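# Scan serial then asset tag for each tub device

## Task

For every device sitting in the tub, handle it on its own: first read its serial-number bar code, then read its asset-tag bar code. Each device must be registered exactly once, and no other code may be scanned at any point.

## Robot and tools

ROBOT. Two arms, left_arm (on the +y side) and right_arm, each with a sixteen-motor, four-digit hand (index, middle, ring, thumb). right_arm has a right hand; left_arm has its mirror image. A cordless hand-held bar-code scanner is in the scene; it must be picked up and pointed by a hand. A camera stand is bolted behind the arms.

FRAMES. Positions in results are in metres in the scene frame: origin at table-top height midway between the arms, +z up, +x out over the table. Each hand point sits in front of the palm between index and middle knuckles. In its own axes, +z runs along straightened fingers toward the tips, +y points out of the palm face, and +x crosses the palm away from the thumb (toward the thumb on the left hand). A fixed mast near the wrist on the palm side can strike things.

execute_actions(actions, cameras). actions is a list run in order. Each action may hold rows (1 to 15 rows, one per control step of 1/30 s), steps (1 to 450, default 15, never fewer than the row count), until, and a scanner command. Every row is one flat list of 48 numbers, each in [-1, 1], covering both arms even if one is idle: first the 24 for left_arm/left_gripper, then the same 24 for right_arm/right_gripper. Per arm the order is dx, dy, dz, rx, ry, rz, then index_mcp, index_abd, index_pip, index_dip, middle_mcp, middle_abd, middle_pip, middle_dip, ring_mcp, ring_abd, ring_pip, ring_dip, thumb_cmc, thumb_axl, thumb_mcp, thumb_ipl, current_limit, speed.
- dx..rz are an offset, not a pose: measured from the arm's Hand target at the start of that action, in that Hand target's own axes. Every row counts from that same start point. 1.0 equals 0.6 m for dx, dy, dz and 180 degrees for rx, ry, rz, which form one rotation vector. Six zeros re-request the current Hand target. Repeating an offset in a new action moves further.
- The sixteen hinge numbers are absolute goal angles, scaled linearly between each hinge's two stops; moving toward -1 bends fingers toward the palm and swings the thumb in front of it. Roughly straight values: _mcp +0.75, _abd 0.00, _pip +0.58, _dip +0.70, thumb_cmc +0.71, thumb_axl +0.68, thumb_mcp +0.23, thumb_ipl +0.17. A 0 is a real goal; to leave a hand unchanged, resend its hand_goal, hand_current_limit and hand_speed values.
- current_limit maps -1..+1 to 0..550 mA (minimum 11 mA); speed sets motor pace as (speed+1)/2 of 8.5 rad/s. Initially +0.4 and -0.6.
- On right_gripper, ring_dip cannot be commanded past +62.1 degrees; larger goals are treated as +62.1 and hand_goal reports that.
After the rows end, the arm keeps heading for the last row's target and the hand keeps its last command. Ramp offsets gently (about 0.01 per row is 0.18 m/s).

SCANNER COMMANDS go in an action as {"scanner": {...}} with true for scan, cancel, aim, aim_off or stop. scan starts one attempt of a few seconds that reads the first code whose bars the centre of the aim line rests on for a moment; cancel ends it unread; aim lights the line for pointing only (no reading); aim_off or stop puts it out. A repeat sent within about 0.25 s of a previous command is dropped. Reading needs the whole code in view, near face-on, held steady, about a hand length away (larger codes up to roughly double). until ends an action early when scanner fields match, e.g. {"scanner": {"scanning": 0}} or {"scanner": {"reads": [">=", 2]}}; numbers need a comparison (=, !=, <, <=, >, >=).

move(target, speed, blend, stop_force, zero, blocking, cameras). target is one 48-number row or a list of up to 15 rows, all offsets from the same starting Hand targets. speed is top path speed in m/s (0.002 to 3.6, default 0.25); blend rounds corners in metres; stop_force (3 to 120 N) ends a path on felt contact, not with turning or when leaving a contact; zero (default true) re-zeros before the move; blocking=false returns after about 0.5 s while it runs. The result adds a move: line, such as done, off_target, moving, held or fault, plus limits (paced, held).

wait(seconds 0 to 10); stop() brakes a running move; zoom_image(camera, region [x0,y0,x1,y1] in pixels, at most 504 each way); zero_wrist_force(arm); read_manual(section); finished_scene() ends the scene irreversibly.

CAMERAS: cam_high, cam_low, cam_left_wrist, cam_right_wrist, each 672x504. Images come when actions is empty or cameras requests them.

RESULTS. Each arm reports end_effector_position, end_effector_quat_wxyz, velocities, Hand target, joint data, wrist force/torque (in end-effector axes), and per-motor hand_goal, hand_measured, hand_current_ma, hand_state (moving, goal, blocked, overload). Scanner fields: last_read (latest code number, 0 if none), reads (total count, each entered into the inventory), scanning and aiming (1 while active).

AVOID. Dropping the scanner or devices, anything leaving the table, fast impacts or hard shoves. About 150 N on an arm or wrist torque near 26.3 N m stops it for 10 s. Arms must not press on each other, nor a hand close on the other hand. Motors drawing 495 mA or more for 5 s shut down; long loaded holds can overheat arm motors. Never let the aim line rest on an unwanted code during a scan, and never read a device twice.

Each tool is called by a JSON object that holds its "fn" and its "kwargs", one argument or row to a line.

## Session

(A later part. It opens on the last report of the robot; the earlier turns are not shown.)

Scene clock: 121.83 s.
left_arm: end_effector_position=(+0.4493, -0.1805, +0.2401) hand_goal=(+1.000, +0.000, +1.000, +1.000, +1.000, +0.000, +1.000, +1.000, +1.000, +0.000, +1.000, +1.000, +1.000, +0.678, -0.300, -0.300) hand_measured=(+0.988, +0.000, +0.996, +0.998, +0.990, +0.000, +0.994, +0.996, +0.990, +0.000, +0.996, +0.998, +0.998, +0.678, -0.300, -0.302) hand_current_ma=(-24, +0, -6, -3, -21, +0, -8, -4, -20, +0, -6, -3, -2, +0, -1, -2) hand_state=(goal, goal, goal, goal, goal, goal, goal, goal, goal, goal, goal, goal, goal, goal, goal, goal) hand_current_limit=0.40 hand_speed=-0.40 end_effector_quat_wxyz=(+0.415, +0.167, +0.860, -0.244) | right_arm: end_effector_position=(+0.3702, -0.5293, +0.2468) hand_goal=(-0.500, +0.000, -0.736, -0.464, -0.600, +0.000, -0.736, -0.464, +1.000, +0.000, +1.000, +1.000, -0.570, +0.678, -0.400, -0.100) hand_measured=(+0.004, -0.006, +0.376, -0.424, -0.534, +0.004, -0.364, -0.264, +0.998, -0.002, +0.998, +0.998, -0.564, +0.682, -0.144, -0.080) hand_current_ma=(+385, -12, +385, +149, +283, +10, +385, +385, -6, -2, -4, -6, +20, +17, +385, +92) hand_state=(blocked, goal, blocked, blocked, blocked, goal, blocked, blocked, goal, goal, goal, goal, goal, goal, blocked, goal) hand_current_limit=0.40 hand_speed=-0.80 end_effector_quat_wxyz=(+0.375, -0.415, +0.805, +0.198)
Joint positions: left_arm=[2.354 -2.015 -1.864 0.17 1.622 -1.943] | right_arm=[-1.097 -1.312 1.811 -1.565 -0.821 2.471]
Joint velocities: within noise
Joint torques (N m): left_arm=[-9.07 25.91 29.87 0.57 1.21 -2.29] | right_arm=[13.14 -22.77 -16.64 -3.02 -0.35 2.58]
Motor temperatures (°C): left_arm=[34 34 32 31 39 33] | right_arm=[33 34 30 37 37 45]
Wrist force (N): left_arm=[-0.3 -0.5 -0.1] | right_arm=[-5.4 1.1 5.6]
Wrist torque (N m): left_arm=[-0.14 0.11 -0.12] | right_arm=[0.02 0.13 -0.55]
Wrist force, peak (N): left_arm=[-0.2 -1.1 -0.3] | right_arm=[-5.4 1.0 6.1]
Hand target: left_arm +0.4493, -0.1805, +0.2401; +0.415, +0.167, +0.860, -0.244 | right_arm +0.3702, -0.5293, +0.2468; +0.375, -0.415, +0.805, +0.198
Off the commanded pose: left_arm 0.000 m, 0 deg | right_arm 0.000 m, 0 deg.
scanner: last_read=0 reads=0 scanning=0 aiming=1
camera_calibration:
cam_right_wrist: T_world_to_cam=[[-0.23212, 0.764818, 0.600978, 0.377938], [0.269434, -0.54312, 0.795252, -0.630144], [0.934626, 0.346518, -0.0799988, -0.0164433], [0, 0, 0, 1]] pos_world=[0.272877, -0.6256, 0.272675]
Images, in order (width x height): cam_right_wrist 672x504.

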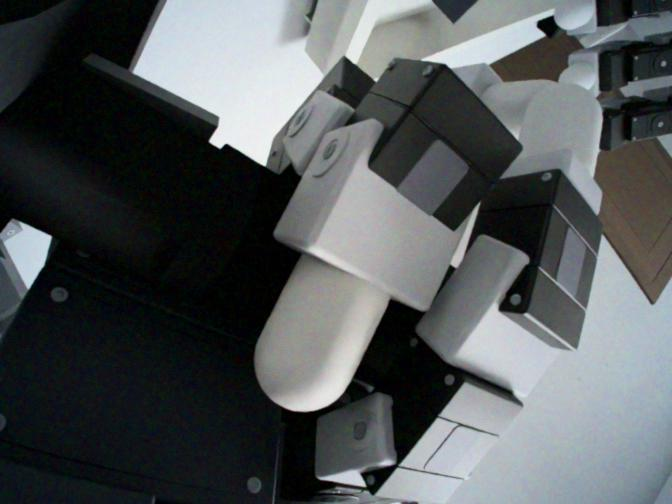

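{"fn": "move", "kwargs": {
  "target": [-0.318,-0.2063,-0.3523,0,0,0,1,0,1,1,1,0,1,1,1,0,1,1,1,0.678,-0.3,-0.3,0.4,-0.4,0,0,0,0,0,0,-0.5,0,-0.737,-0.464,-0.6,0,-0.737,-0.464,1,0,1,1,-0.571,0.678,-0.4,-0.1,0.4,-0.8],
  "speed": 0.3,
  "cameras": ["cam_left_wrist"]
}}

{"fn": "zoom_image", "kwargs": {
  "camera": "cam_left_wrist",
  "region": [200, 80, 400, 280]
}}

Scene clock: 124.63 s.
left_arm: end_effector_position=(+0.3693, -0.1807, +0.5400) hand_goal=(+1.000, +0.000, +1.000, +1.000, +1.000, +0.000, +1.000, +1.000, +1.000, +0.000, +1.000, +1.000, +1.000, +0.678, -0.300, -0.300) hand_measured=(+0.990, +0.000, +0.996, +0.998, +0.990, +0.000, +0.994, +0.996, +0.990, +0.000, +0.996, +0.998, +0.998, +0.678, -0.300, -0.302) hand_current_ma=(-20, +0, -6, -3, -18, +0, -8, -4, -17, +0, -6, -3, -2, +0, -1, -2) hand_state=(goal, goal, goal, goal, goal, goal, goal, goal, goal, goal, goal, goal, goal, goal, goal, goal) hand_current_limit=0.40 hand_speed=-0.40 end_effector_quat_wxyz=(+0.415, +0.167, +0.860, -0.244) end_effector_velocity=(+0.000, +0.000, +0.001) end_effector_angular_velocity=(+0.002, +0.001, +0.000) | right_arm: end_effector_position=(+0.3702, -0.5293, +0.2468) hand_goal=(-0.500, +0.000, -0.736, -0.464, -0.600, +0.000, -0.736, -0.464, +1.000, +0.000, +1.000, +1.000, -0.570, +0.678, -0.400, -0.100) hand_measured=(+0.004, -0.006, +0.376, -0.424, -0.534, +0.004, -0.364, -0.264, +0.998, -0.002, +0.998, +0.998, -0.564, +0.682, -0.144, -0.080) hand_current_ma=(+385, -12, +385, +149, +283, +10, +385, +385, -6, -2, -4, -6, +20, +17, +385, +92) hand_state=(blocked, goal, blocked, blocked, blocked, goal, blocked, blocked, goal, goal, goal, goal, goal, goal, blocked, goal) hand_current_limit=0.40 hand_speed=-0.80 end_effector_quat_wxyz=(+0.375, -0.415, +0.805, +0.198)
Joint positions: left_arm=[2.236 -1.672 -1.475 -0.568 1.721 -2.007] | right_arm=[-1.097 -1.312 1.811 -1.565 -0.821 2.471]
Joint velocities: left_arm=[0 0 0.002 -0.005 0 0.001] | right_arm=[within noise]
Joint torques (N m): left_arm=[7.08 32.74 36.15 1.13 -0.97 2.75] | right_arm=[12.05 -22.22 -16.84 -2.78 -0.22 2.54]
Wrist force (N): left_arm=[-0.2 -1.5 -0.1] | right_arm=[-5.3 1.2 5.5]
Wrist torque (N m): left_arm=[-0.24 0.05 0.02] | right_arm=[0.04 0.11 -0.53]
Wrist force, peak (N): left_arm=[-1.9 -2.1 -1.9] | right_arm=[-5.6 0.9 6.0]
Hand target: left_arm +0.3694, -0.1806, +0.5402; +0.415, +0.167, +0.860, -0.244 | right_arm +0.3702, -0.5293, +0.2468; +0.375, -0.415, +0.805, +0.198
Off the commanded pose: left_arm 0.000 m, 0 deg | right_arm 0.000 m, 0 deg.
scanner: last_read=0 reads=0 scanning=0 aiming=1
move: done
camera_calibration:
cam_left_wrist: T_world_to_cam=[[0.207249, -0.604345, 0.769295, -0.628297], [-0.973542, -0.0500454, 0.222959, 0.179985], [-0.0962442, -0.79515, -0.598727, 0.343127], [0, 0, 0, 1]] pos_world=[0.338461, -0.0978637, 0.648656]
Images, in order (width x height): cam_left_wrist 672x504.

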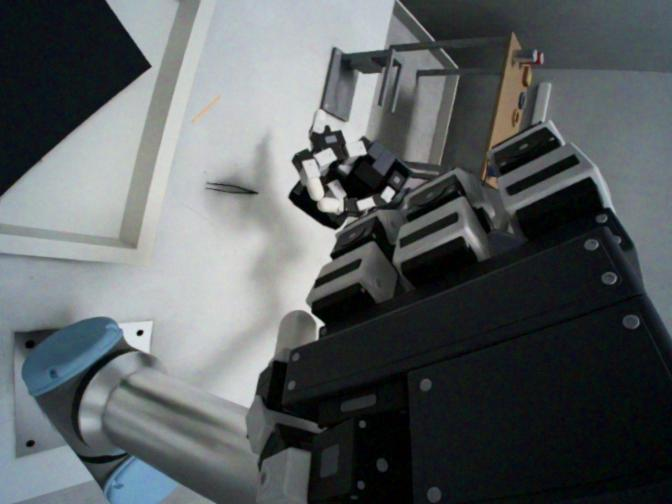

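Scaled by 2.520 from the camera's 672x504 image, which has a finer 960x720 frame.

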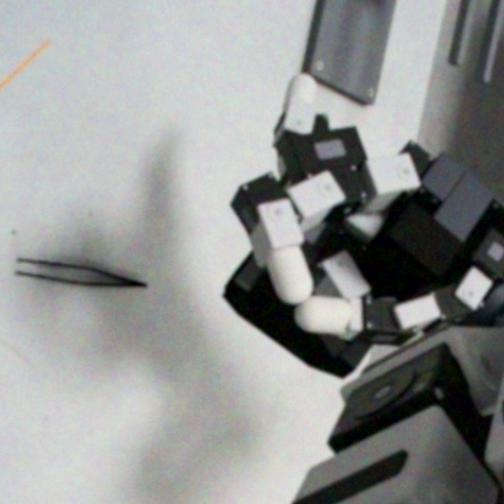

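{"fn": "move", "kwargs": {
  "target": [0,0,0,0,0,0,1,0,1,1,1,0,1,1,1,0,1,1,1,0.678,-0.3,-0.3,0.4,-0.4,-0.1935,0.2047,0.2308,0,0,0,-0.5,0,-0.737,-0.464,-0.6,0,-0.737,-0.464,1,0,1,1,-0.571,0.678,-0.4,-0.1,0.4,-0.8],
  "speed": 0.15,
  "cameras": ["cam_high","cam_left_wrist"]
}}

{"fn": "zoom_image", "kwargs": {
  "camera": "cam_high",
  "region": [150, 180, 350, 380]
}}

{"fn": "zoom_image", "kwargs": {
  "camera": "cam_left_wrist",
  "region": [50, 30, 300, 280]
}}

Scene clock: 128.27 s.
left_arm: end_effector_position=(+0.3694, -0.1806, +0.5402) hand_goal=(+1.000, +0.000, +1.000, +1.000, +1.000, +0.000, +1.000, +1.000, +1.000, +0.000, +1.000, +1.000, +1.000, +0.678, -0.300, -0.300) hand_measured=(+0.990, +0.000, +0.996, +0.998, +0.990, +0.000, +0.994, +0.996, +0.990, +0.000, +0.996, +0.998, +0.998, +0.678, -0.300, -0.302) hand_current_ma=(-20, +0, -6, -3, -18, +0, -8, -4, -17, +0, -6, -3, -2, +0, -1, -2) hand_state=(goal, goal, goal, goal, goal, goal, goal, goal, goal, goal, goal, goal, goal, goal, goal, goal) hand_current_limit=0.40 hand_speed=-0.40 end_effector_quat_wxyz=(+0.415, +0.167, +0.860, -0.244) | right_arm: end_effector_position=(+0.3740, -0.3109, +0.2481) hand_goal=(-0.500, +0.000, -0.736, -0.464, -0.600, +0.000, -0.736, -0.464, +1.000, +0.000, +1.000, +1.000, -0.570, +0.678, -0.400, -0.100) hand_measured=(+0.004, -0.006, +0.376, -0.424, -0.534, +0.004, -0.364, -0.264, +0.998, -0.002, +0.998, +0.998, -0.564, +0.682, -0.144, -0.080) hand_current_ma=(+385, -12, +385, +148, +283, +8, +385, +385, -6, -2, -4, -6, +20, +17, +385, +92) hand_state=(blocked, goal, blocked, blocked, blocked, goal, blocked, blocked, goal, goal, goal, goal, goal, goal, blocked, goal) hand_current_limit=0.40 hand_speed=-0.80 end_effector_quat_wxyz=(+0.375, -0.415, +0.805, +0.198)
Joint positions: left_arm=[2.237 -1.672 -1.475 -0.568 1.721 -2.007] | right_arm=[-0.819 -1.611 2.222 -1.947 -0.719 2.844]
Joint torques (N m): left_arm=[9.57 38.26 35.56 0.55 0.77 2.52] | right_arm=[8.25 -20.98 -16.46 -3.91 0.11 1.02]
Wrist force (N): left_arm=[-0.1 -1.3 0.1] | right_arm=[-5.5 0.8 5.8]
Wrist torque (N m): left_arm=[-0.24 0.04 0.01] | right_arm=[-0.02 0.13 -0.60]
Wrist force, peak (N): left_arm=[-0.5 -1.3 -0.3] | right_arm=[-6.5 2.3 7.0]
Hand target: left_arm +0.3694, -0.1806, +0.5402; +0.415, +0.167, +0.860, -0.244 | right_arm +0.3740, -0.3109, +0.2481; +0.375, -0.415, +0.805, +0.198
Off the commanded pose: left_arm 0.000 m, 0 deg | right_arm 0.000 m, 0 deg.
scanner: last_read=0 reads=0 scanning=0 aiming=1
move: done
camera_calibration:
cam_left_wrist: T_world_to_cam=[[0.207155, -0.604349, 0.769317, -0.628433], [-0.973563, -0.0499863, 0.222884, 0.180001], [-0.0962446, -0.79515, -0.598726, 0.343246], [0, 0, 0, 1]] pos_world=[0.33846, -0.0978634, 0.648856]
Images, in order (width x height): cam_high 672x504, cam_left_wrist 672x504.

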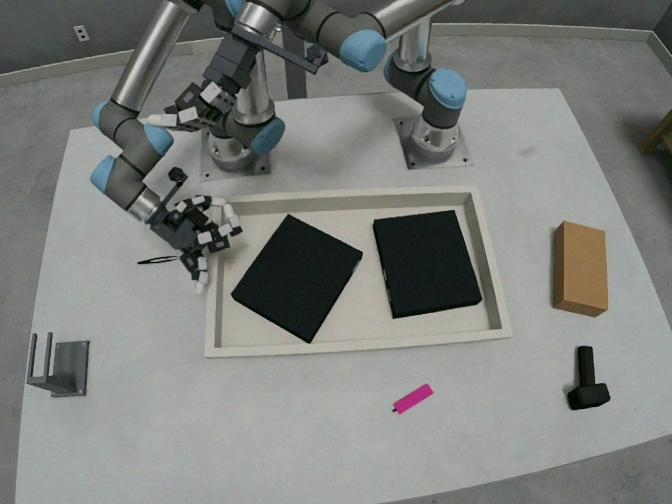

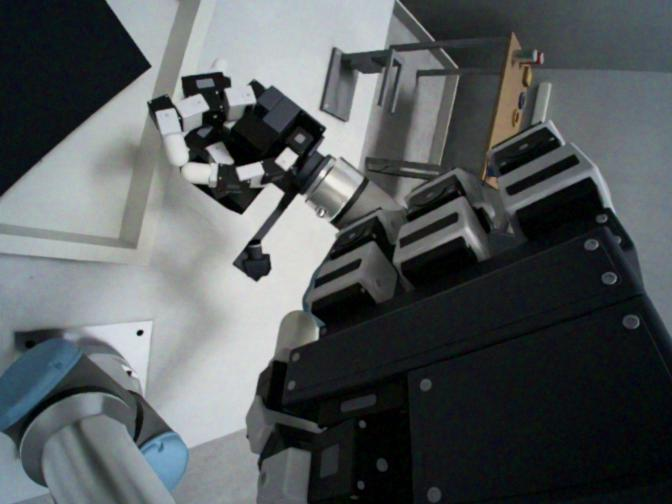

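Scaled by 2.520 from the camera's 672x504 image, which has a finer 960x720 frame.

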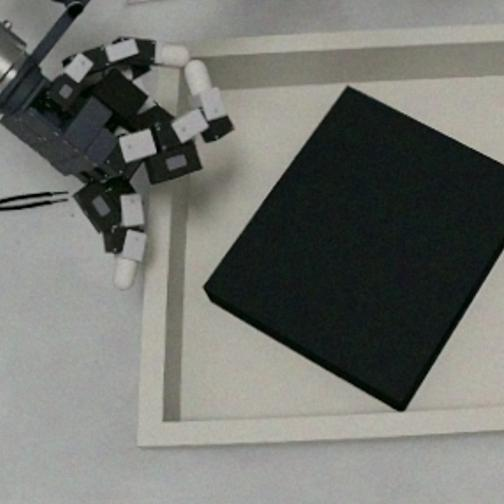

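Scaled by 2.016 from the camera's 672x504 image, which has a finer 960x720 frame.

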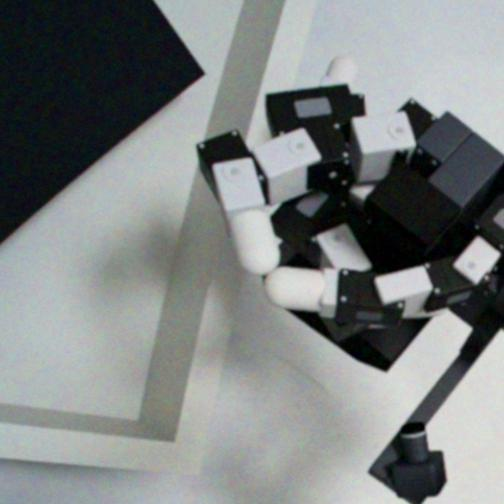

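{"fn": "execute_actions", "kwargs": {
  "actions": [
    {"scanner":{"scan":true},"steps":25,"until":{"scanner":{"reads":[">=",1]}}},
    {"rows":[[0,0,0,0,0,0,1,0,1,1,1,0,1,1,1,0,1,1,1,0.678,-0.3,-0.3,0.4,-0.4,-0.0067,0,0,0,0,0,-0.5,0,-0.737,-0.464,-0.6,0,-0.737,-0.464,1,0,1,1,-0.571,0.678,-0.4,-0.1,0.4,-0.8]],"steps":20,"until":{"scanner":{"reads":[">=",1]}}},
    {"rows":[[0,0,0,0,0,0,1,0,1,1,1,0,1,1,1,0,1,1,1,0.678,-0.3,-0.3,0.4,-0.4,-0.0067,0,0,0,0,0,-0.5,0,-0.737,-0.464,-0.6,0,-0.737,-0.464,1,0,1,1,-0.571,0.678,-0.4,-0.1,0.4,-0.8]],"steps":20,"until":{"scanner":{"reads":[">=",1]}}},
    {"steps":1}
  ],
  "cameras": ["cam_left_wrist"]
}}

Scene clock: 130.10 s.
left_arm: end_effector_position=(+0.3694, -0.1806, +0.5402) hand_goal=(+1.000, +0.000, +1.000, +1.000, +1.000, +0.000, +1.000, +1.000, +1.000, +0.000, +1.000, +1.000, +1.000, +0.678, -0.300, -0.300) hand_measured=(+0.990, +0.000, +0.996, +0.998, +0.990, +0.000, +0.994, +0.996, +0.990, +0.000, +0.996, +0.998, +0.998, +0.678, -0.300, -0.302) hand_current_ma=(-20, +0, -6, -3, -18, +0, -8, -4, -17, +0, -6, -3, -2, +0, -1, -2) hand_state=(goal, goal, goal, goal, goal, goal, goal, goal, goal, goal, goal, goal, goal, goal, goal, goal) hand_current_limit=0.40 hand_speed=-0.40 end_effector_quat_wxyz=(+0.415, +0.167, +0.860, -0.244) | right_arm: end_effector_position=(+0.3769, -0.3067, +0.2543) hand_goal=(-0.500, +0.000, -0.736, -0.464, -0.600, +0.000, -0.736, -0.464, +1.000, +0.000, +1.000, +1.000, -0.570, +0.678, -0.400, -0.100) hand_measured=(+0.004, -0.006, +0.376, -0.424, -0.534, +0.004, -0.364, -0.264, +0.998, -0.002, +0.998, +0.998, -0.564, +0.682, -0.144, -0.080) hand_current_ma=(+385, -12, +385, +148, +283, +8, +385, +385, -6, -2, -4, -6, +20, +17, +385, +92) hand_state=(blocked, goal, blocked, blocked, blocked, goal, blocked, blocked, goal, goal, goal, goal, goal, goal, blocked, goal) hand_current_limit=0.40 hand_speed=-0.80 end_effector_quat_wxyz=(+0.375, -0.416, +0.805, +0.198)
Joint positions: left_arm=[2.237 -1.672 -1.475 -0.568 1.721 -2.007] | right_arm=[-0.806 -1.618 2.214 -1.946 -0.716 2.862]
Joint torques (N m): left_arm=[9.74 38.09 34.93 0.63 0.73 2.34] | right_arm=[-1.73 -12.42 -13.85 -3.02 -0.14 -0.32]
Wrist force (N): left_arm=[-0.5 -1.1 -0.2] | right_arm=[-5.2 0.8 5.7]
Wrist torque (N m): left_arm=[-0.18 0.08 -0.01] | right_arm=[-0.01 0.09 -0.57]
Wrist force, peak (N): left_arm=[-0.3 -1.4 -0.3] | right_arm=[-6.6 0.7 5.7]
Hand target: left_arm +0.3694, -0.1806, +0.5402; +0.415, +0.167, +0.860, -0.244 | right_arm +0.3770, -0.3067, +0.2543; +0.375, -0.415, +0.805, +0.198
Off the commanded pose: left_arm 0.000 m, 0 deg | right_arm 0.000 m, 0 deg.
scanner: last_read=8957108 reads=1 scanning=0 aiming=0
camera_calibration:
cam_left_wrist: T_world_to_cam=[[0.207155, -0.604349, 0.769317, -0.628433], [-0.973563, -0.0499863, 0.222884, 0.180001], [-0.0962446, -0.79515, -0.598726, 0.343246], [0, 0, 0, 1]] pos_world=[0.33846, -0.0978634, 0.648856]
Images, in order (width x height): cam_left_wrist 672x504.

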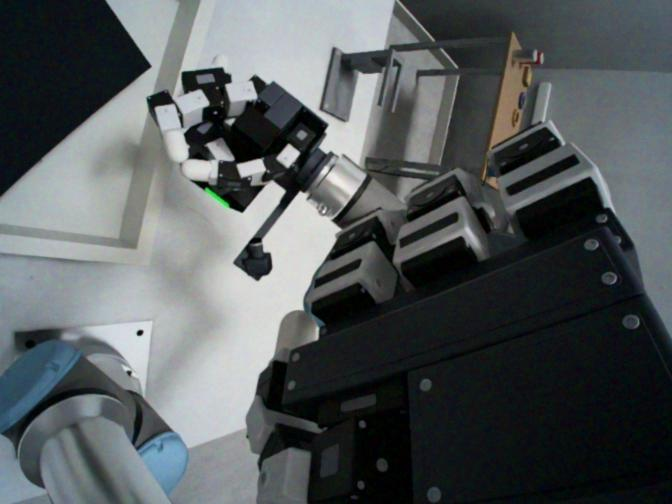

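{"fn": "move", "kwargs": {
  "target": [
    [0.444,0.9455,-0.6267,0,0,0,1,0,1,1,1,0,1,1,1,0,1,1,1,0.678,-0.3,-0.3,0.4,-0.4,-0.0667,0,0,0,0,0,-0.5,0,-0.737,-0.464,-0.6,0,-0.737,-0.464,1,0,1,1,-0.571,0.678,-0.4,-0.1,0.4,-0.8],
    [0.444,0.9455,-0.6267,0,0,0,1,0,1,1,1,0,1,1,1,0,1,1,1,0.678,-0.3,-0.3,0.4,-0.4,-0.2978,0.0935,0.0832,-0.3246,0.0831,-0.3502,-0.5,0,-0.737,-0.464,-0.6,0,-0.737,-0.464,1,0,1,1,-0.571,0.678,-0.4,-0.1,0.4,-0.8]
  ],
  "speed": [0.4, 0.3],
  "cameras": ["cam_high", "cam_left_wrist"]
}}

Scene clock: 137.33 s.
left_arm: end_effector_position=(+0.2501, +0.5201, +0.3701) hand_goal=(+1.000, +0.000, +1.000, +1.000, +1.000, +0.000, +1.000, +1.000, +1.000, +0.000, +1.000, +1.000, +1.000, +0.678, -0.300, -0.300) hand_measured=(+0.990, +0.000, +0.996, +0.998, +0.990, +0.000, +0.994, +0.996, +0.990, +0.000, +0.996, +0.998, +0.996, +0.678, -0.300, -0.302) hand_current_ma=(-20, +0, -6, -3, -18, +0, -8, -4, -16, +0, -6, -3, -4, -1, -1, -2) hand_state=(goal, goal, goal, goal, goal, goal, goal, goal, goal, goal, goal, goal, goal, goal, goal, goal) hand_current_limit=0.40 hand_speed=-0.40 end_effector_quat_wxyz=(+0.415, +0.167, +0.860, -0.244) | right_arm: end_effector_position=(+0.4199, -0.1499, +0.3599) hand_goal=(-0.500, +0.000, -0.736, -0.464, -0.600, +0.000, -0.736, -0.464, +1.000, +0.000, +1.000, +1.000, -0.570, +0.678, -0.400, -0.100) hand_measured=(+0.006, -0.006, +0.376, -0.428, -0.534, +0.002, -0.364, -0.266, +0.998, -0.002, +0.998, +0.998, -0.564, +0.682, -0.146, -0.080) hand_current_ma=(+385, -12, +385, +136, +283, +7, +385, +385, -7, -2, -4, -6, +20, +17, +385, +92) hand_state=(blocked, goal, blocked, blocked, blocked, goal, blocked, blocked, goal, goal, goal, goal, goal, goal, blocked, goal) hand_current_limit=0.40 hand_speed=-0.80 end_effector_quat_wxyz=(-0.083, +0.898, -0.328, -0.280)
Joint positions: left_arm=[4.953 -0.971 -2.01 -2.645 1.071 0.877] | right_arm=[0.009 -1.203 1.243 -1.122 -1.223 2.203]
Joint torques (N m): left_arm=[9.37 -15.67 9.78 -2.16 0.89 0.23] | right_arm=[7.24 -38.07 -27.39 -1.39 -0.63 1.55]
Wrist force (N): left_arm=[-0.6 -0.5 -0.2] | right_arm=[-5.3 1.0 5.8]
Wrist torque (N m): left_arm=[-0.08 0.16 -0.17] | right_arm=[0.04 0.16 -0.68]
Wrist force, peak (N): left_arm=[1.1 1.6 -3.6] | right_arm=[-6.3 -0.3 5.8]
Hand target: left_arm +0.2501, +0.5201, +0.3701; +0.415, +0.167, +0.860, -0.244 | right_arm +0.4199, -0.1499, +0.3599; -0.083, +0.898, -0.328, -0.280
Off the commanded pose: left_arm 0.000 m, 0 deg | right_arm 0.000 m, 0 deg.
scanner: last_read=8957108 reads=1 scanning=0 aiming=0
move: done
camera_calibration:
cam_left_wrist: T_world_to_cam=[[0.207174, -0.604348, 0.769313, -0.0493546], [-0.973558, -0.0499987, 0.2229, 0.136894], [-0.0962445, -0.79515, -0.598727, 0.787171], [0, 0, 0, 1]] pos_world=[0.21926, 0.602937, 0.478756]
Images, in order (width x height): cam_high 672x504, cam_left_wrist 672x504.

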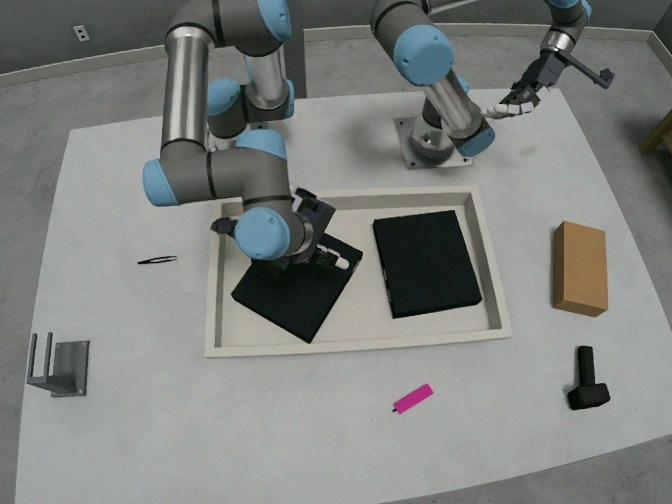

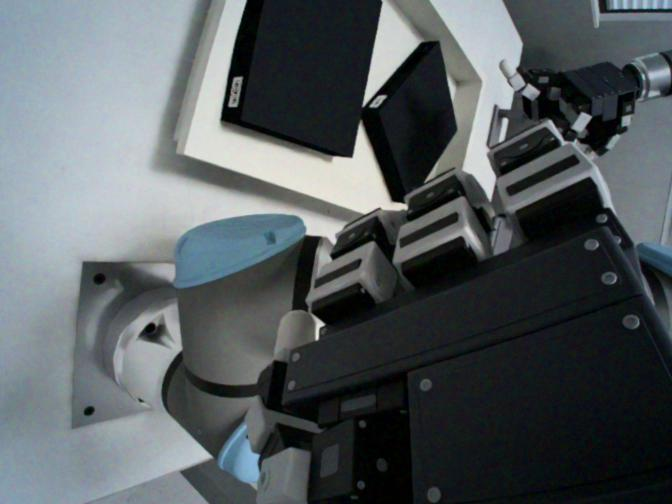

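{"fn": "zoom_image", "kwargs": {
  "camera": "cam_left_wrist",
  "region": [330, 60, 430, 160]
}}

{"fn": "zoom_image", "kwargs": {
  "camera": "cam_left_wrist",
  "region": [190, 40, 310, 160]
}}

Scaled by 5.040 from the camera's 672x504 image, which has a finer 960x720 frame.

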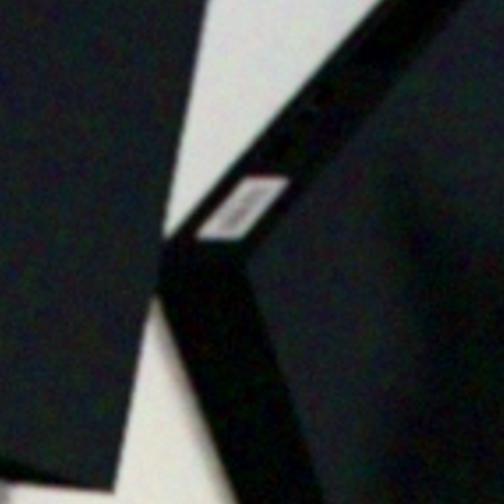

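Scaled by 4.200 from the camera's 672x504 image, which has a finer 960x720 frame.

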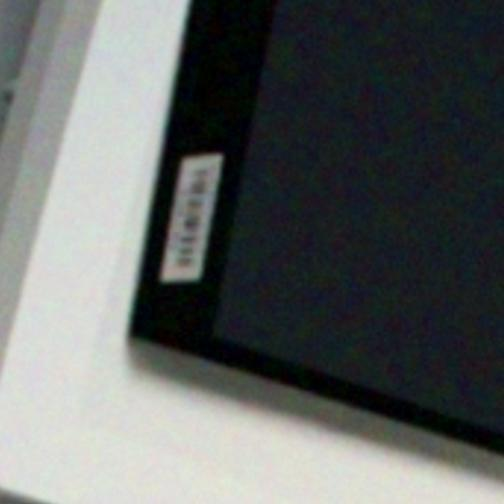

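{"fn": "move", "kwargs": {
  "target": [0,0,0,0,0,0,1,0,1,1,1,0,1,1,1,0,1,1,1,0.678,-0.3,-0.3,0.4,-0.4,0.0292,-0.319,0.192,-0.3497,-0.0589,-0.4018,-0.5,0,-0.737,-0.464,-0.6,0,-0.737,-0.464,1,0,1,1,-0.571,0.678,-0.4,-0.1,0.4,-0.8],
  "speed": 0.3
}}

{"fn": "execute_actions", "kwargs": {
  "actions": [
    {"scanner":{"aim":true},"steps":6}
  ],
  "cameras": ["cam_high","cam_left_wrist"]
}}

{"fn": "zoom_image", "kwargs": {
  "camera": "cam_left_wrist",
  "region": [300, 40, 460, 200]
}}

Scene clock: 141.57 s.
left_arm: end_effector_position=(+0.2501, +0.5201, +0.3701) hand_goal=(+1.000, +0.000, +1.000, +1.000, +1.000, +0.000, +1.000, +1.000, +1.000, +0.000, +1.000, +1.000, +1.000, +0.678, -0.300, -0.300) hand_measured=(+0.990, +0.000, +0.996, +0.998, +0.990, +0.000, +0.994, +0.996, +0.990, +0.000, +0.996, +0.998, +0.996, +0.678, -0.300, -0.302) hand_current_ma=(-20, +0, -6, -3, -18, +0, -8, -4, -16, +0, -6, -3, -4, -1, -1, -2) hand_state=(goal, goal, goal, goal, goal, goal, goal, goal, goal, goal, goal, goal, goal, goal, goal, goal) hand_current_limit=0.40 hand_speed=-0.40 end_effector_quat_wxyz=(+0.415, +0.167, +0.860, -0.244) | right_arm: end_effector_position=(+0.5010, +0.0264, +0.2479) hand_goal=(-0.500, +0.000, -0.736, -0.464, -0.600, +0.000, -0.736, -0.464, +1.000, +0.000, +1.000, +1.000, -0.570, +0.678, -0.400, -0.100) hand_measured=(+0.006, -0.006, +0.376, -0.428, -0.534, +0.002, -0.364, -0.266, +0.998, -0.002, +0.998, +0.998, -0.564, +0.682, -0.146, -0.080) hand_current_ma=(+385, -12, +385, +136, +283, +6, +385, +385, -7, -2, -4, -6, +20, +17, +385, +92) hand_state=(blocked, goal, blocked, blocked, blocked, goal, blocked, blocked, goal, goal, goal, goal, goal, goal, blocked, goal) hand_current_limit=0.40 hand_speed=-0.80 end_effector_quat_wxyz=(+0.199, +0.800, +0.426, -0.373)
Joint positions: left_arm=[4.953 -0.971 -2.01 -2.645 1.071 0.877] | right_arm=[0.584 -0.694 0.747 -0.788 -1.862 1.316]
Joint torques (N m): left_arm=[10.53 -15.25 9.79 -1.95 0.84 2.25] | right_arm=[-5.12 -61.09 -31.16 1.48 -2.36 -0.26]
Wrist force (N): left_arm=[-0.4 -0.5 -0.2] | right_arm=[-5.2 1.2 5.6]
Wrist torque (N m): left_arm=[-0.07 0.14 -0.15] | right_arm=[0.01 0.16 -0.74]
Wrist force, peak (N): left_arm=[-0.7 -0.7 -0.5] | right_arm=[-5.6 0.7 6.3]
Hand target: left_arm +0.2501, +0.5201, +0.3701; +0.415, +0.167, +0.860, -0.244 | right_arm +0.5011, +0.0264, +0.2479; +0.199, +0.799, +0.427, -0.373
Off the commanded pose: left_arm 0.000 m, 0 deg | right_arm 0.000 m, 0 deg.
scanner: last_read=8957108 reads=1 scanning=0 aiming=0
move: done

Scene clock: 141.97 s.
left_arm: end_effector_position=(+0.2501, +0.5201, +0.3701) hand_goal=(+1.000, +0.000, +1.000, +1.000, +1.000, +0.000, +1.000, +1.000, +1.000, +0.000, +1.000, +1.000, +1.000, +0.678, -0.300, -0.300) hand_measured=(+0.990, +0.000, +0.996, +0.998, +0.990, +0.000, +0.994, +0.996, +0.990, +0.000, +0.996, +0.998, +0.996, +0.678, -0.300, -0.302) hand_current_ma=(-20, +0, -6, -3, -18, +0, -8, -4, -16, +0, -6, -3, -4, -1, -1, -2) hand_state=(goal, goal, goal, goal, goal, goal, goal, goal, goal, goal, goal, goal, goal, goal, goal, goal) hand_current_limit=0.40 hand_speed=-0.40 end_effector_quat_wxyz=(+0.415, +0.167, +0.860, -0.244) | right_arm: end_effector_position=(+0.5011, +0.0264, +0.2479) hand_goal=(-0.500, +0.000, -0.736, -0.464, -0.600, +0.000, -0.736, -0.464, +1.000, +0.000, +1.000, +1.000, -0.570, +0.678, -0.400, -0.100) hand_measured=(+0.006, -0.006, +0.376, -0.428, -0.534, +0.002, -0.364, -0.266, +0.998, -0.002, +0.998, +0.998, -0.564, +0.682, -0.146, -0.080) hand_current_ma=(+385, -12, +385, +136, +283, +6, +385, +385, -7, -2, -4, -6, +20, +17, +385, +92) hand_state=(blocked, goal, blocked, blocked, blocked, goal, blocked, blocked, goal, goal, goal, goal, goal, goal, blocked, goal) hand_current_limit=0.40 hand_speed=-0.80 end_effector_quat_wxyz=(+0.199, +0.799, +0.427, -0.373)
Joint positions: left_arm=[4.953 -0.971 -2.01 -2.645 1.071 0.877] | right_arm=[0.584 -0.694 0.746 -0.787 -1.863 1.316]
Joint torques (N m): left_arm=[9.46 -15.14 9.78 -2.1 0.65 2.21] | right_arm=[-10.07 -61.14 -31.18 1.54 -2.41 -2.55]
Wrist force (N): left_arm=[-0.3 -0.6 -0.4] | right_arm=[-5.5 1.0 5.6]
Wrist torque (N m): left_arm=[-0.08 0.11 -0.13] | right_arm=[-0.01 0.20 -0.77]
Wrist force, peak (N): left_arm=[-0.8 -0.3 -0.4] | right_arm=[-5.5 1.0 5.6]
Hand target: left_arm +0.2501, +0.5201, +0.3701; +0.415, +0.167, +0.860, -0.244 | right_arm +0.5011, +0.0264, +0.2479; +0.199, +0.799, +0.427, -0.373
Off the commanded pose: left_arm 0.000 m, 0 deg | right_arm 0.000 m, 0 deg.
scanner: last_read=8957108 reads=1 scanning=0 aiming=1
camera_calibration:
cam_left_wrist: T_world_to_cam=[[0.207155, -0.604349, 0.769317, -0.0493518], [-0.973563, -0.0499863, 0.222884, 0.136895], [-0.0962446, -0.79515, -0.598726, 0.787171], [0, 0, 0, 1]] pos_world=[0.21926, 0.602937, 0.478756]
Images, in order (width x height): cam_high 672x504, cam_left_wrist 672x504.

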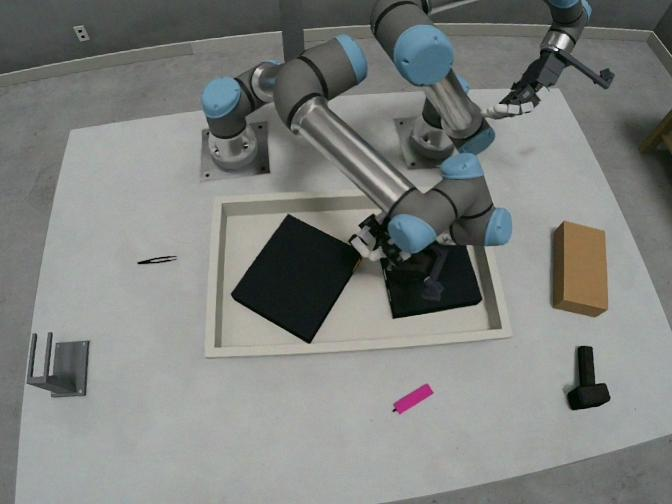

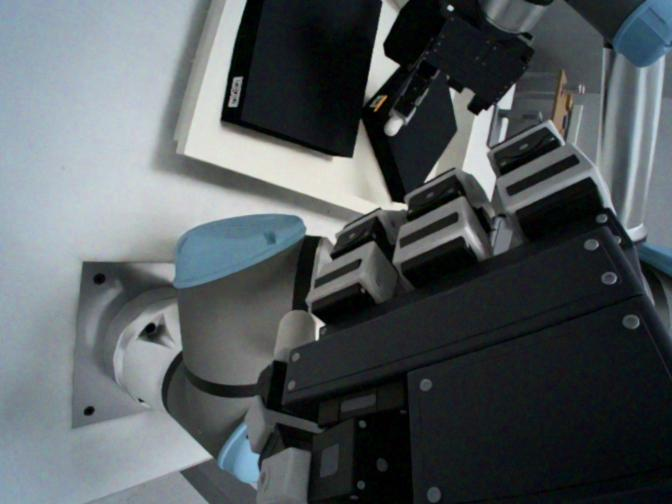

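Scaled by 3.150 from the camera's 672x504 image, which has a finer 960x720 frame.

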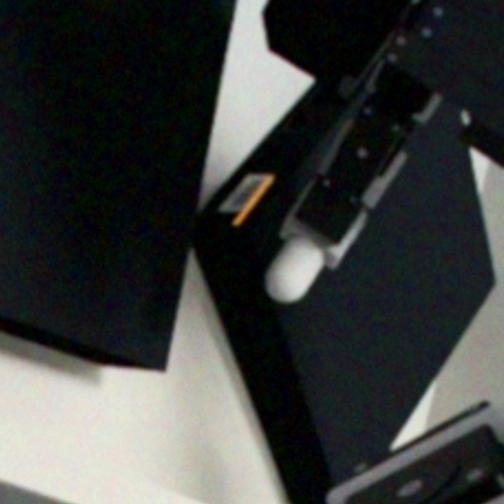

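{"fn": "execute_actions", "kwargs": {
  "actions": [
    {"rows":[[0,0,0,0,0,0,1,0,1,1,1,0,1,1,1,0,1,1,1,0.678,-0.3,-0.3,0.4,-0.4,0.0077,0,0.0064,0,0,0,-0.5,0,-0.737,-0.464,-0.6,0,-0.737,-0.464,1,0,1,1,-0.571,0.678,-0.4,-0.1,0.4,-0.8]],"steps":12},
    {"scanner":{"scan":true},"steps":30,"until":{"scanner":{"reads":[">=",2]}}},
    {"rows":[[0,0,0,0,0,0,1,0,1,1,1,0,1,1,1,0,1,1,1,0.678,-0.3,-0.3,0.4,-0.4,0.005,0,0,0,0,0,-0.5,0,-0.737,-0.464,-0.6,0,-0.737,-0.464,1,0,1,1,-0.571,0.678,-0.4,-0.1,0.4,-0.8]],"steps":20,"until":{"scanner":{"reads":[">=",2]}}}
  ],
  "cameras": ["cam_left_wrist"]
}}

Scene clock: 143.33 s.
left_arm: end_effector_position=(+0.2501, +0.5201, +0.3701) hand_goal=(+1.000, +0.000, +1.000, +1.000, +1.000, +0.000, +1.000, +1.000, +1.000, +0.000, +1.000, +1.000, +1.000, +0.678, -0.300, -0.300) hand_measured=(+0.990, +0.000, +0.996, +0.998, +0.990, +0.000, +0.994, +0.996, +0.990, +0.000, +0.996, +0.998, +0.996, +0.678, -0.300, -0.302) hand_current_ma=(-20, +0, -6, -3, -18, +0, -8, -4, -16, +0, -6, -3, -4, -1, -1, -2) hand_state=(goal, goal, goal, goal, goal, goal, goal, goal, goal, goal, goal, goal, goal, goal, goal, goal) hand_current_limit=0.40 hand_speed=-0.40 end_effector_quat_wxyz=(+0.415, +0.167, +0.860, -0.244) | right_arm: end_effector_position=(+0.5022, +0.0279, +0.2396) hand_goal=(-0.500, +0.000, -0.736, -0.464, -0.600, +0.000, -0.736, -0.464, +1.000, +0.000, +1.000, +1.000, -0.570, +0.678, -0.400, -0.100) hand_measured=(+0.006, -0.006, +0.376, -0.428, -0.534, +0.002, -0.364, -0.266, +0.998, -0.002, +0.998, +0.998, -0.564, +0.682, -0.146, -0.080) hand_current_ma=(+385, -12, +385, +136, +283, +6, +385, +385, -7, -2, -4, -6, +20, +17, +385, +92) hand_state=(blocked, goal, blocked, blocked, blocked, goal, blocked, blocked, goal, goal, goal, goal, goal, goal, blocked, goal) hand_current_limit=0.40 hand_speed=-0.80 end_effector_quat_wxyz=(+0.199, +0.800, +0.427, -0.373)
Joint positions: left_arm=[4.953 -0.971 -2.01 -2.645 1.071 0.877] | right_arm=[0.585 -0.686 0.752 -0.802 -1.862 1.316]
Joint torques (N m): left_arm=[9.75 -15.37 10.83 -2.05 0.74 2.33] | right_arm=[12.23 -62.07 -12.55 -1.46 0.54 3.17]
Wrist force (N): left_arm=[-0.2 -0.7 0.0] | right_arm=[-5.4 0.9 5.6]
Wrist torque (N m): left_arm=[-0.12 0.11 -0.13] | right_arm=[-0.01 0.18 -0.77]
Wrist force, peak (N): left_arm=[-0.3 -0.9 -0.3] | right_arm=[-6.7 0.6 4.9]
Hand target: left_arm +0.2501, +0.5201, +0.3701; +0.415, +0.167, +0.860, -0.244 | right_arm +0.5022, +0.0280, +0.2396; +0.199, +0.799, +0.427, -0.373
Off the commanded pose: left_arm 0.000 m, 0 deg | right_arm 0.000 m, 0 deg.
scanner: last_read=296490 reads=2 scanning=0 aiming=0
camera_calibration:
cam_left_wrist: T_world_to_cam=[[0.207155, -0.604349, 0.769317, -0.0493518], [-0.973563, -0.0499863, 0.222884, 0.136895], [-0.0962446, -0.79515, -0.598726, 0.787171], [0, 0, 0, 1]] pos_world=[0.21926, 0.602937, 0.478756]
Images, in order (width x height): cam_left_wrist 672x504.

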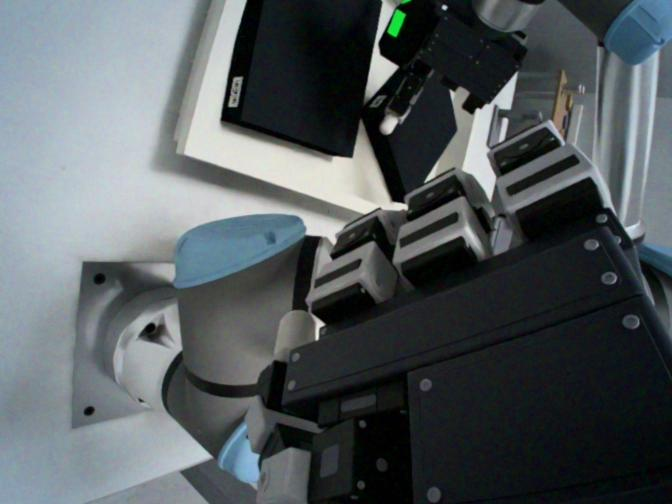

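{"fn": "move", "kwargs": {
  "target": [
    [-0.0085,-0.0428,0.1593,0.3075,0.2812,0.3241,1,0,1,1,1,0,1,1,1,0,1,1,1,0.678,-0.3,-0.3,0.4,-0.4,-0.1985,0.0095,-0.0228,0.3497,0.0589,0.4018,-0.5,0,-0.737,-0.464,-0.6,0,-0.737,-0.464,1,0,1,1,-0.571,0.678,-0.4,-0.1,0.4,-0.8],
    [-0.0085,-0.0428,0.1593,0.3075,0.2812,0.3241,1,0,1,1,1,0,1,1,1,0,1,1,1,0.678,-0.3,-0.3,0.4,-0.4,-0.012,-0.0117,0.0028,0.6124,0,0.5138,-0.5,0,-0.737,-0.464,-0.6,0,-0.737,-0.464,1,0,1,1,-0.571,0.678,-0.4,-0.1,0.4,-0.8]
  ],
  "speed": [0.35, 0.3],
  "blend": [0.03, 0]
}}

{"fn": "execute_actions", "kwargs": {
  "actions": [
    {"scanner":{"aim":true},"steps":6}
  ],
  "cameras": ["cam_high","cam_left_wrist"]
}}

{"fn": "zoom_image", "kwargs": {
  "camera": "cam_high",
  "region": [320, 180, 520, 350]
}}

Scene clock: 151.40 s.
left_arm: end_effector_position=(+0.3010, +0.4451, +0.3302) hand_goal=(+1.000, +0.000, +1.000, +1.000, +1.000, +0.000, +1.000, +1.000, +1.000, +0.000, +1.000, +1.000, +1.000, +0.678, -0.300, -0.300) hand_measured=(+0.990, +0.000, +0.996, +0.998, +0.990, +0.000, +0.994, +0.996, +0.990, +0.000, +0.996, +0.998, +0.996, +0.678, -0.300, -0.302) hand_current_ma=(-20, +0, -6, -3, -18, +0, -8, -4, -16, +0, -6, -3, -4, -1, -1, -2) hand_state=(goal, goal, goal, goal, goal, goal, goal, goal, goal, goal, goal, goal, goal, goal, goal, goal) hand_current_limit=0.40 hand_speed=-0.40 end_effector_quat_wxyz=(-0.019, +0.777, +0.563, -0.281) | right_arm: end_effector_position=(+0.4931, +0.0269, +0.2441) hand_goal=(-0.500, +0.000, -0.736, -0.464, -0.600, +0.000, -0.736, -0.464, +1.000, +0.000, +1.000, +1.000, -0.570, +0.678, -0.400, -0.100) hand_measured=(+0.006, -0.006, +0.376, -0.428, -0.534, +0.002, -0.364, -0.266, +0.998, -0.002, +0.998, +0.998, -0.564, +0.682, -0.146, -0.080) hand_current_ma=(+385, -12, +385, +136, +283, +6, +385, +385, -7, -2, -4, -6, +20, +17, +385, +92) hand_state=(blocked, goal, blocked, blocked, blocked, goal, blocked, blocked, goal, goal, goal, goal, goal, goal, blocked, goal) hand_current_limit=0.40 hand_speed=-0.80 end_effector_quat_wxyz=(-0.293, +0.653, -0.628, -0.305) end_effector_velocity=(+0.001, +0.001, +0.000) end_effector_angular_velocity=(+0.001, -0.003, -0.002)
Joint positions: left_arm=[4 -1.271 -1.852 -2.14 1.731 1.131] | right_arm=[0.03 -1.092 1.639 -2.117 -0.699 3.142]
Joint velocities: left_arm=[within noise] | right_arm=[0 0 0.001 -0.006 0.001 0.003]
Joint torques (N m): left_arm=[-9.71 19.77 12.16 -0.99 1.48 -2.43] | right_arm=[12.41 -36.89 -13.47 -4.83 2.88 2.94]
Wrist force (N): left_arm=[-0.6 -0.5 0.1] | right_arm=[-5.3 1.1 5.3]
Wrist torque (N m): left_arm=[-0.13 0.14 -0.04] | right_arm=[0.06 0.13 -0.55]
Wrist force, peak (N): left_arm=[-0.9 -0.8 -0.5] | right_arm=[-5.6 1.1 6.2]
Hand target: left_arm +0.3010, +0.4451, +0.3302; -0.019, +0.777, +0.563, -0.281 | right_arm +0.4930, +0.0270, +0.2441; -0.293, +0.653, -0.628, -0.305
Off the commanded pose: left_arm 0.000 m, 0 deg | right_arm 0.000 m, 0 deg.
scanner: last_read=296490 reads=2 scanning=0 aiming=0
move: done

Scene clock: 151.80 s.
left_arm: end_effector_position=(+0.3010, +0.4451, +0.3302) hand_goal=(+1.000, +0.000, +1.000, +1.000, +1.000, +0.000, +1.000, +1.000, +1.000, +0.000, +1.000, +1.000, +1.000, +0.678, -0.300, -0.300) hand_measured=(+0.990, +0.000, +0.996, +0.998, +0.990, +0.000, +0.994, +0.996, +0.990, +0.000, +0.996, +0.998, +0.996, +0.678, -0.300, -0.302) hand_current_ma=(-20, +0, -6, -3, -18, +0, -8, -4, -16, +0, -6, -3, -4, -1, -1, -2) hand_state=(goal, goal, goal, goal, goal, goal, goal, goal, goal, goal, goal, goal, goal, goal, goal, goal) hand_current_limit=0.40 hand_speed=-0.40 end_effector_quat_wxyz=(-0.019, +0.777, +0.563, -0.281) | right_arm: end_effector_position=(+0.4930, +0.0270, +0.2441) hand_goal=(-0.500, +0.000, -0.736, -0.464, -0.600, +0.000, -0.736, -0.464, +1.000, +0.000, +1.000, +1.000, -0.570, +0.678, -0.400, -0.100) hand_measured=(+0.006, -0.006, +0.376, -0.428, -0.534, +0.002, -0.364, -0.266, +0.998, -0.002, +0.998, +0.998, -0.564, +0.682, -0.146, -0.080) hand_current_ma=(+385, -12, +385, +136, +283, +6, +385, +385, -7, -2, -4, -6, +20, +17, +385, +92) hand_state=(blocked, goal, blocked, blocked, blocked, goal, blocked, blocked, goal, goal, goal, goal, goal, goal, blocked, goal) hand_current_limit=0.40 hand_speed=-0.80 end_effector_quat_wxyz=(-0.293, +0.653, -0.628, -0.305)
Joint positions: left_arm=[4 -1.271 -1.852 -2.14 1.731 1.131] | right_arm=[0.03 -1.092 1.639 -2.117 -0.698 3.143]
Joint torques (N m): left_arm=[-9.74 20.27 11.33 -1.03 1.41 -2.28] | right_arm=[12.84 -31.69 -12.07 -4.13 3.45 3.08]
Wrist force (N): left_arm=[-0.7 -0.5 -0.3] | right_arm=[-5.3 1.1 5.2]
Wrist torque (N m): left_arm=[-0.09 0.15 -0.04] | right_arm=[0.06 0.13 -0.61]
Wrist force, peak (N): left_arm=[-0.6 -0.9 0.0] | right_arm=[-5.4 1.1 5.3]
Hand target: left_arm +0.3010, +0.4451, +0.3302; -0.019, +0.777, +0.563, -0.281 | right_arm +0.4930, +0.0270, +0.2441; -0.293, +0.653, -0.628, -0.305
Off the commanded pose: left_arm 0.000 m, 0 deg | right_arm 0.000 m, 0 deg.
scanner: last_read=296490 reads=2 scanning=0 aiming=1
camera_calibration:
cam_left_wrist: T_world_to_cam=[[-0.719188, -0.490627, 0.491989, 0.245239], [-0.0958087, 0.771349, 0.62916, -0.572282], [-0.688178, 0.405347, -0.601751, 0.353313], [0, 0, 0, 1]] pos_world=[0.364685, 0.418535, 0.452009]
Images, in order (width x height): cam_high 672x504, cam_left_wrist 672x504.

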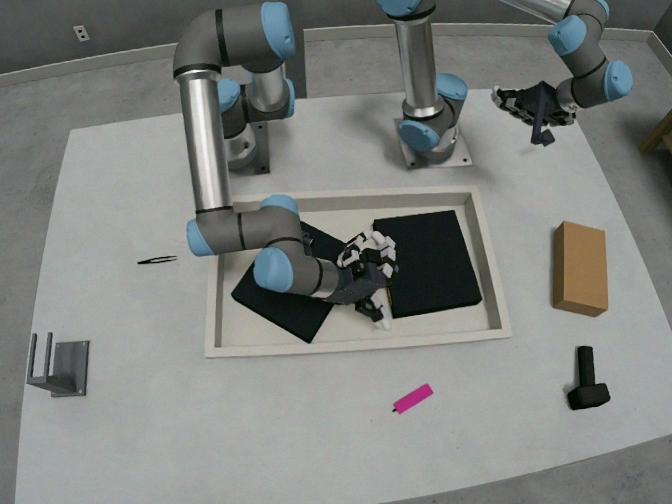

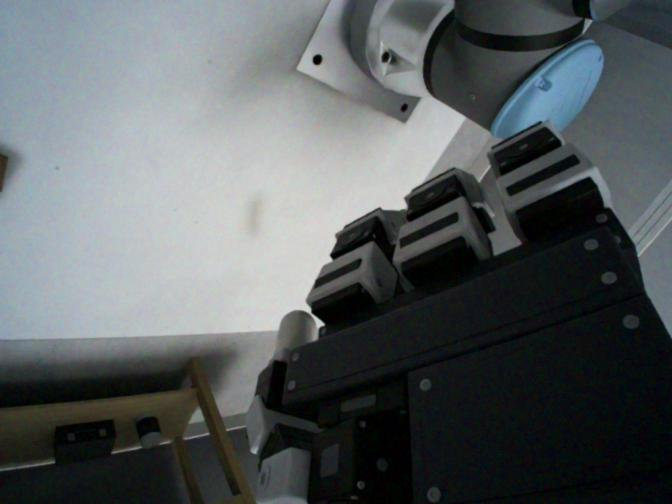

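Scaled by 2.520 from the camera's 672x504 image, which has a finer 960x720 frame.

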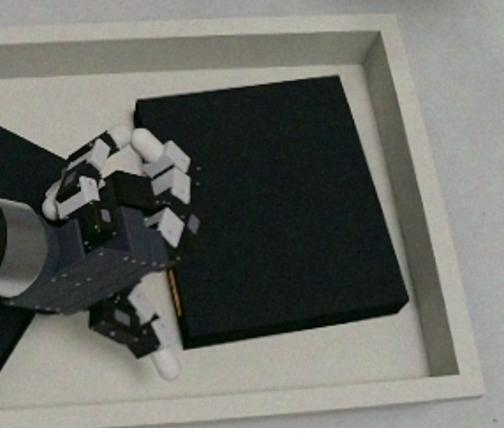

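{"fn": "execute_actions", "kwargs": {
  "actions": [
    {"scanner":{"scan":true},"steps":25,"until":{"scanner":{"reads":[">=",3]}}},
    {"rows":[[0,0,0,0,0,0,1,0,1,1,1,0,1,1,1,0,1,1,1,0.678,-0.3,-0.3,0.4,-0.4,0.005,0,0,0,0,0,-0.5,0,-0.737,-0.464,-0.6,0,-0.737,-0.464,1,0,1,1,-0.571,0.678,-0.4,-0.1,0.4,-0.8]],"steps":20,"until":{"scanner":{"reads":[">=",3]}}},
    {"rows":[[0,0,0,0,0,0,1,0,1,1,1,0,1,1,1,0,1,1,1,0.678,-0.3,-0.3,0.4,-0.4,-0.01,0,0,0,0,0,-0.5,0,-0.737,-0.464,-0.6,0,-0.737,-0.464,1,0,1,1,-0.571,0.678,-0.4,-0.1,0.4,-0.8]],"steps":20,"until":{"scanner":{"reads":[">=",3]}}}
  ]
}}

Scene clock: 152.73 s.
left_arm: end_effector_position=(+0.3010, +0.4451, +0.3302) hand_goal=(+1.000, +0.000, +1.000, +1.000, +1.000, +0.000, +1.000, +1.000, +1.000, +0.000, +1.000, +1.000, +1.000, +0.678, -0.300, -0.300) hand_measured=(+0.990, +0.000, +0.996, +0.998, +0.990, +0.000, +0.994, +0.996, +0.990, +0.000, +0.996, +0.998, +0.996, +0.678, -0.300, -0.302) hand_current_ma=(-20, +0, -6, -3, -18, +0, -8, -4, -16, +0, -6, -3, -4, -1, -1, -2) hand_state=(goal, goal, goal, goal, goal, goal, goal, goal, goal, goal, goal, goal, goal, goal, goal, goal) hand_current_limit=0.40 hand_speed=-0.40 end_effector_quat_wxyz=(-0.019, +0.777, +0.563, -0.281) | right_arm: end_effector_position=(+0.4929, +0.0290, +0.2465) hand_goal=(-0.500, +0.000, -0.736, -0.464, -0.600, +0.000, -0.736, -0.464, +1.000, +0.000, +1.000, +1.000, -0.570, +0.678, -0.400, -0.100) hand_measured=(+0.006, -0.006, +0.376, -0.428, -0.534, +0.002, -0.364, -0.266, +0.998, -0.002, +0.998, +0.998, -0.564, +0.682, -0.146, -0.080) hand_current_ma=(+385, -12, +385, +136, +283, +6, +385, +385, -7, -2, -4, -6, +20, +17, +385, +92) hand_state=(blocked, goal, blocked, blocked, blocked, goal, blocked, blocked, goal, goal, goal, goal, goal, goal, blocked, goal) hand_current_limit=0.40 hand_speed=-0.80 end_effector_quat_wxyz=(-0.293, +0.653, -0.628, -0.305) end_effector_velocity=(+0.000, -0.002, -0.002) end_effector_angular_velocity=(+0.001, -0.001, +0.001)
Joint positions: left_arm=[4 -1.271 -1.852 -2.14 1.731 1.131] | right_arm=[0.033 -1.094 1.635 -2.116 -0.698 3.148]
Joint velocities: left_arm=[within noise] | right_arm=[-0.004 0.001 0.003 0 0.001 -0.006]
Joint torques (N m): left_arm=[-9.32 20.91 10.96 -1.26 1.39 -2.36] | right_arm=[-9.68 -32.99 -10.03 -2.35 3.23 -2.67]
Wrist force (N): left_arm=[-0.5 -0.6 -0.4] | right_arm=[-5.2 1.4 5.3]
Wrist torque (N m): left_arm=[-0.10 0.13 -0.02] | right_arm=[0.10 0.12 -0.68]
Wrist force, peak (N): left_arm=[-0.9 -0.7 -0.2] | right_arm=[-6.0 1.5 5.4]
Hand target: left_arm +0.3010, +0.4451, +0.3302; -0.019, +0.777, +0.563, -0.281 | right_arm +0.4930, +0.0289, +0.2464; -0.293, +0.653, -0.628, -0.305
Off the commanded pose: left_arm 0.000 m, 0 deg | right_arm 0.000 m, 0 deg.
scanner: last_read=1909322 reads=3 scanning=0 aiming=0

{"fn": "move", "kwargs": {
  "target": [
    [0.1438,-0.2217,-0.059,-0.3075,-0.2812,-0.3241,1,0,1,1,1,0,1,1,1,0,1,1,1,0.678,-0.3,-0.3,0.4,-0.4,-0.0838,0.0757,-0.1947,-0.1868,0.089,-0.1928,-0.5,0,-0.737,-0.464,-0.6,0,-0.737,-0.464,1,0,1,1,-0.571,0.678,-0.4,-0.1,0.4,-0.8],
    [0.2238,-0.838,0.2248,-0.5086,-0.3222,-0.5664,1,0,1,1,1,0,1,1,1,0,1,1,1,0.678,-0.3,-0.3,0.4,-0.4,-0.0838,0.0757,-0.1947,-0.1868,0.089,-0.1928,-0.5,0,-0.737,-0.464,-0.6,0,-0.737,-0.464,1,0,1,1,-0.571,0.678,-0.4,-0.1,0.4,-0.8]
  ],
  "speed": 0.4,
  "blend": [0.05, 0],
  "cameras": ["cam_high","cam_left_wrist"]
}}

Scene clock: 160.23 s.
left_arm: end_effector_position=(-0.1675, +0.7084, +0.3350) hand_goal=(+1.000, +0.000, +1.000, +1.000, +1.000, +0.000, +1.000, +1.000, +1.000, +0.000, +1.000, +1.000, +1.000, +0.678, -0.300, -0.300) hand_measured=(+0.990, +0.000, +0.996, +0.998, +0.990, +0.000, +0.994, +0.996, +0.990, +0.000, +0.996, +0.998, +0.996, +0.678, -0.300, -0.302) hand_current_ma=(-20, +0, -6, -3, -18, +0, -8, -4, -16, +0, -6, -3, -4, -1, -1, -2) hand_state=(goal, goal, goal, goal, goal, goal, goal, goal, goal, goal, goal, goal, goal, goal, goal, goal) hand_current_limit=0.40 hand_speed=-0.40 end_effector_quat_wxyz=(+0.481, -0.257, +0.838, -0.021) | right_arm: end_effector_position=(+0.4499, -0.0300, +0.3600) hand_goal=(-0.500, +0.000, -0.736, -0.464, -0.600, +0.000, -0.736, -0.464, +1.000, +0.000, +1.000, +1.000, -0.570, +0.678, -0.400, -0.100) hand_measured=(+0.006, -0.006, +0.376, -0.428, -0.534, +0.002, -0.364, -0.266, +0.998, -0.002, +0.998, +0.998, -0.564, +0.682, -0.146, -0.080) hand_current_ma=(+385, -12, +385, +136, +283, +6, +385, +385, -7, -2, -4, -6, +20, +17, +385, +92) hand_state=(blocked, goal, blocked, blocked, blocked, goal, blocked, blocked, goal, goal, goal, goal, goal, goal, blocked, goal) hand_current_limit=0.40 hand_speed=-0.80 end_effector_quat_wxyz=(-0.083, +0.898, -0.329, -0.280)
Joint positions: left_arm=[5.932 -1.395 -1.849 -2.382 1.072 0.876] | right_arm=[0.183 -1.038 1.015 -1.123 -1.145 2.373]
Joint torques (N m): left_arm=[8.86 3.97 14.49 0.57 -2.3 0.16] | right_arm=[-10.09 -50.94 -14.46 -0.34 -1.09 2.83]
Wrist force (N): left_arm=[-0.1 -0.8 0.0] | right_arm=[-5.5 1.4 5.4]
Wrist torque (N m): left_arm=[-0.15 0.13 -0.14] | right_arm=[0.12 0.14 -0.66]
Wrist force, peak (N): left_arm=[0.7 0.5 -1.8] | right_arm=[-5.9 1.2 5.6]
Hand target: left_arm -0.1677, +0.7085, +0.3349; +0.481, -0.257, +0.838, -0.021 | right_arm +0.4499, -0.0300, +0.3600; -0.083, +0.898, -0.329, -0.280
Off the commanded pose: left_arm 0.000 m, 0 deg | right_arm 0.000 m, 0 deg.
scanner: last_read=1909322 reads=3 scanning=0 aiming=0
move: done
camera_calibration:
cam_left_wrist: T_world_to_cam=[[0.616783, -0.164734, 0.769702, -0.0649412], [-0.501721, -0.835744, 0.223175, 0.383108], [0.60651, -0.523826, -0.598123, 0.800961], [0, 0, 0, 1]] pos_world=[-0.253522, 0.729047, 0.443559]
Images, in order (width x height): cam_high 672x504, cam_left_wrist 672x504.

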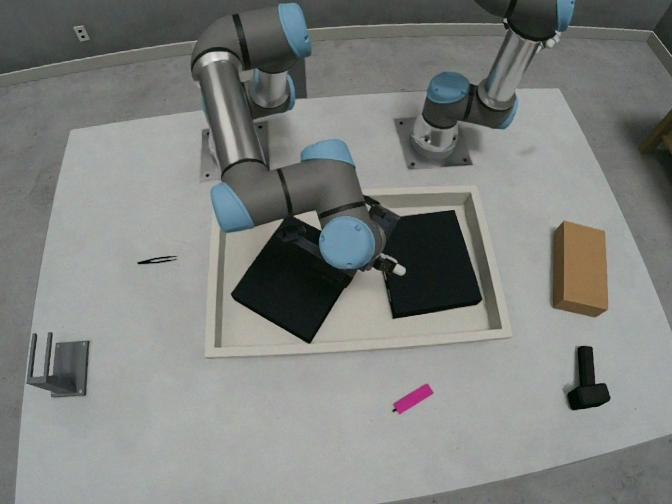

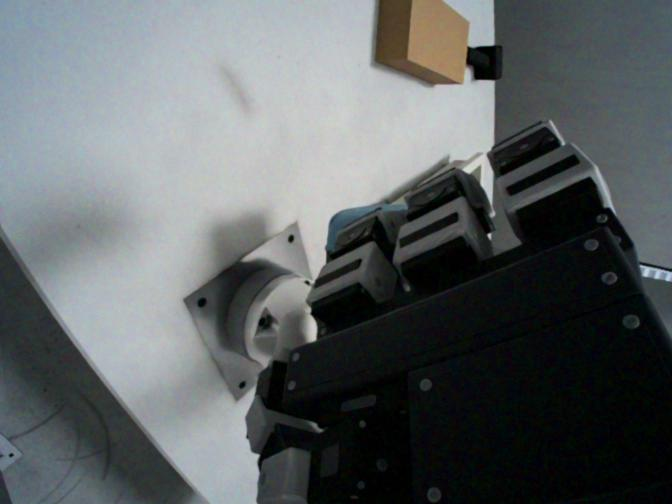

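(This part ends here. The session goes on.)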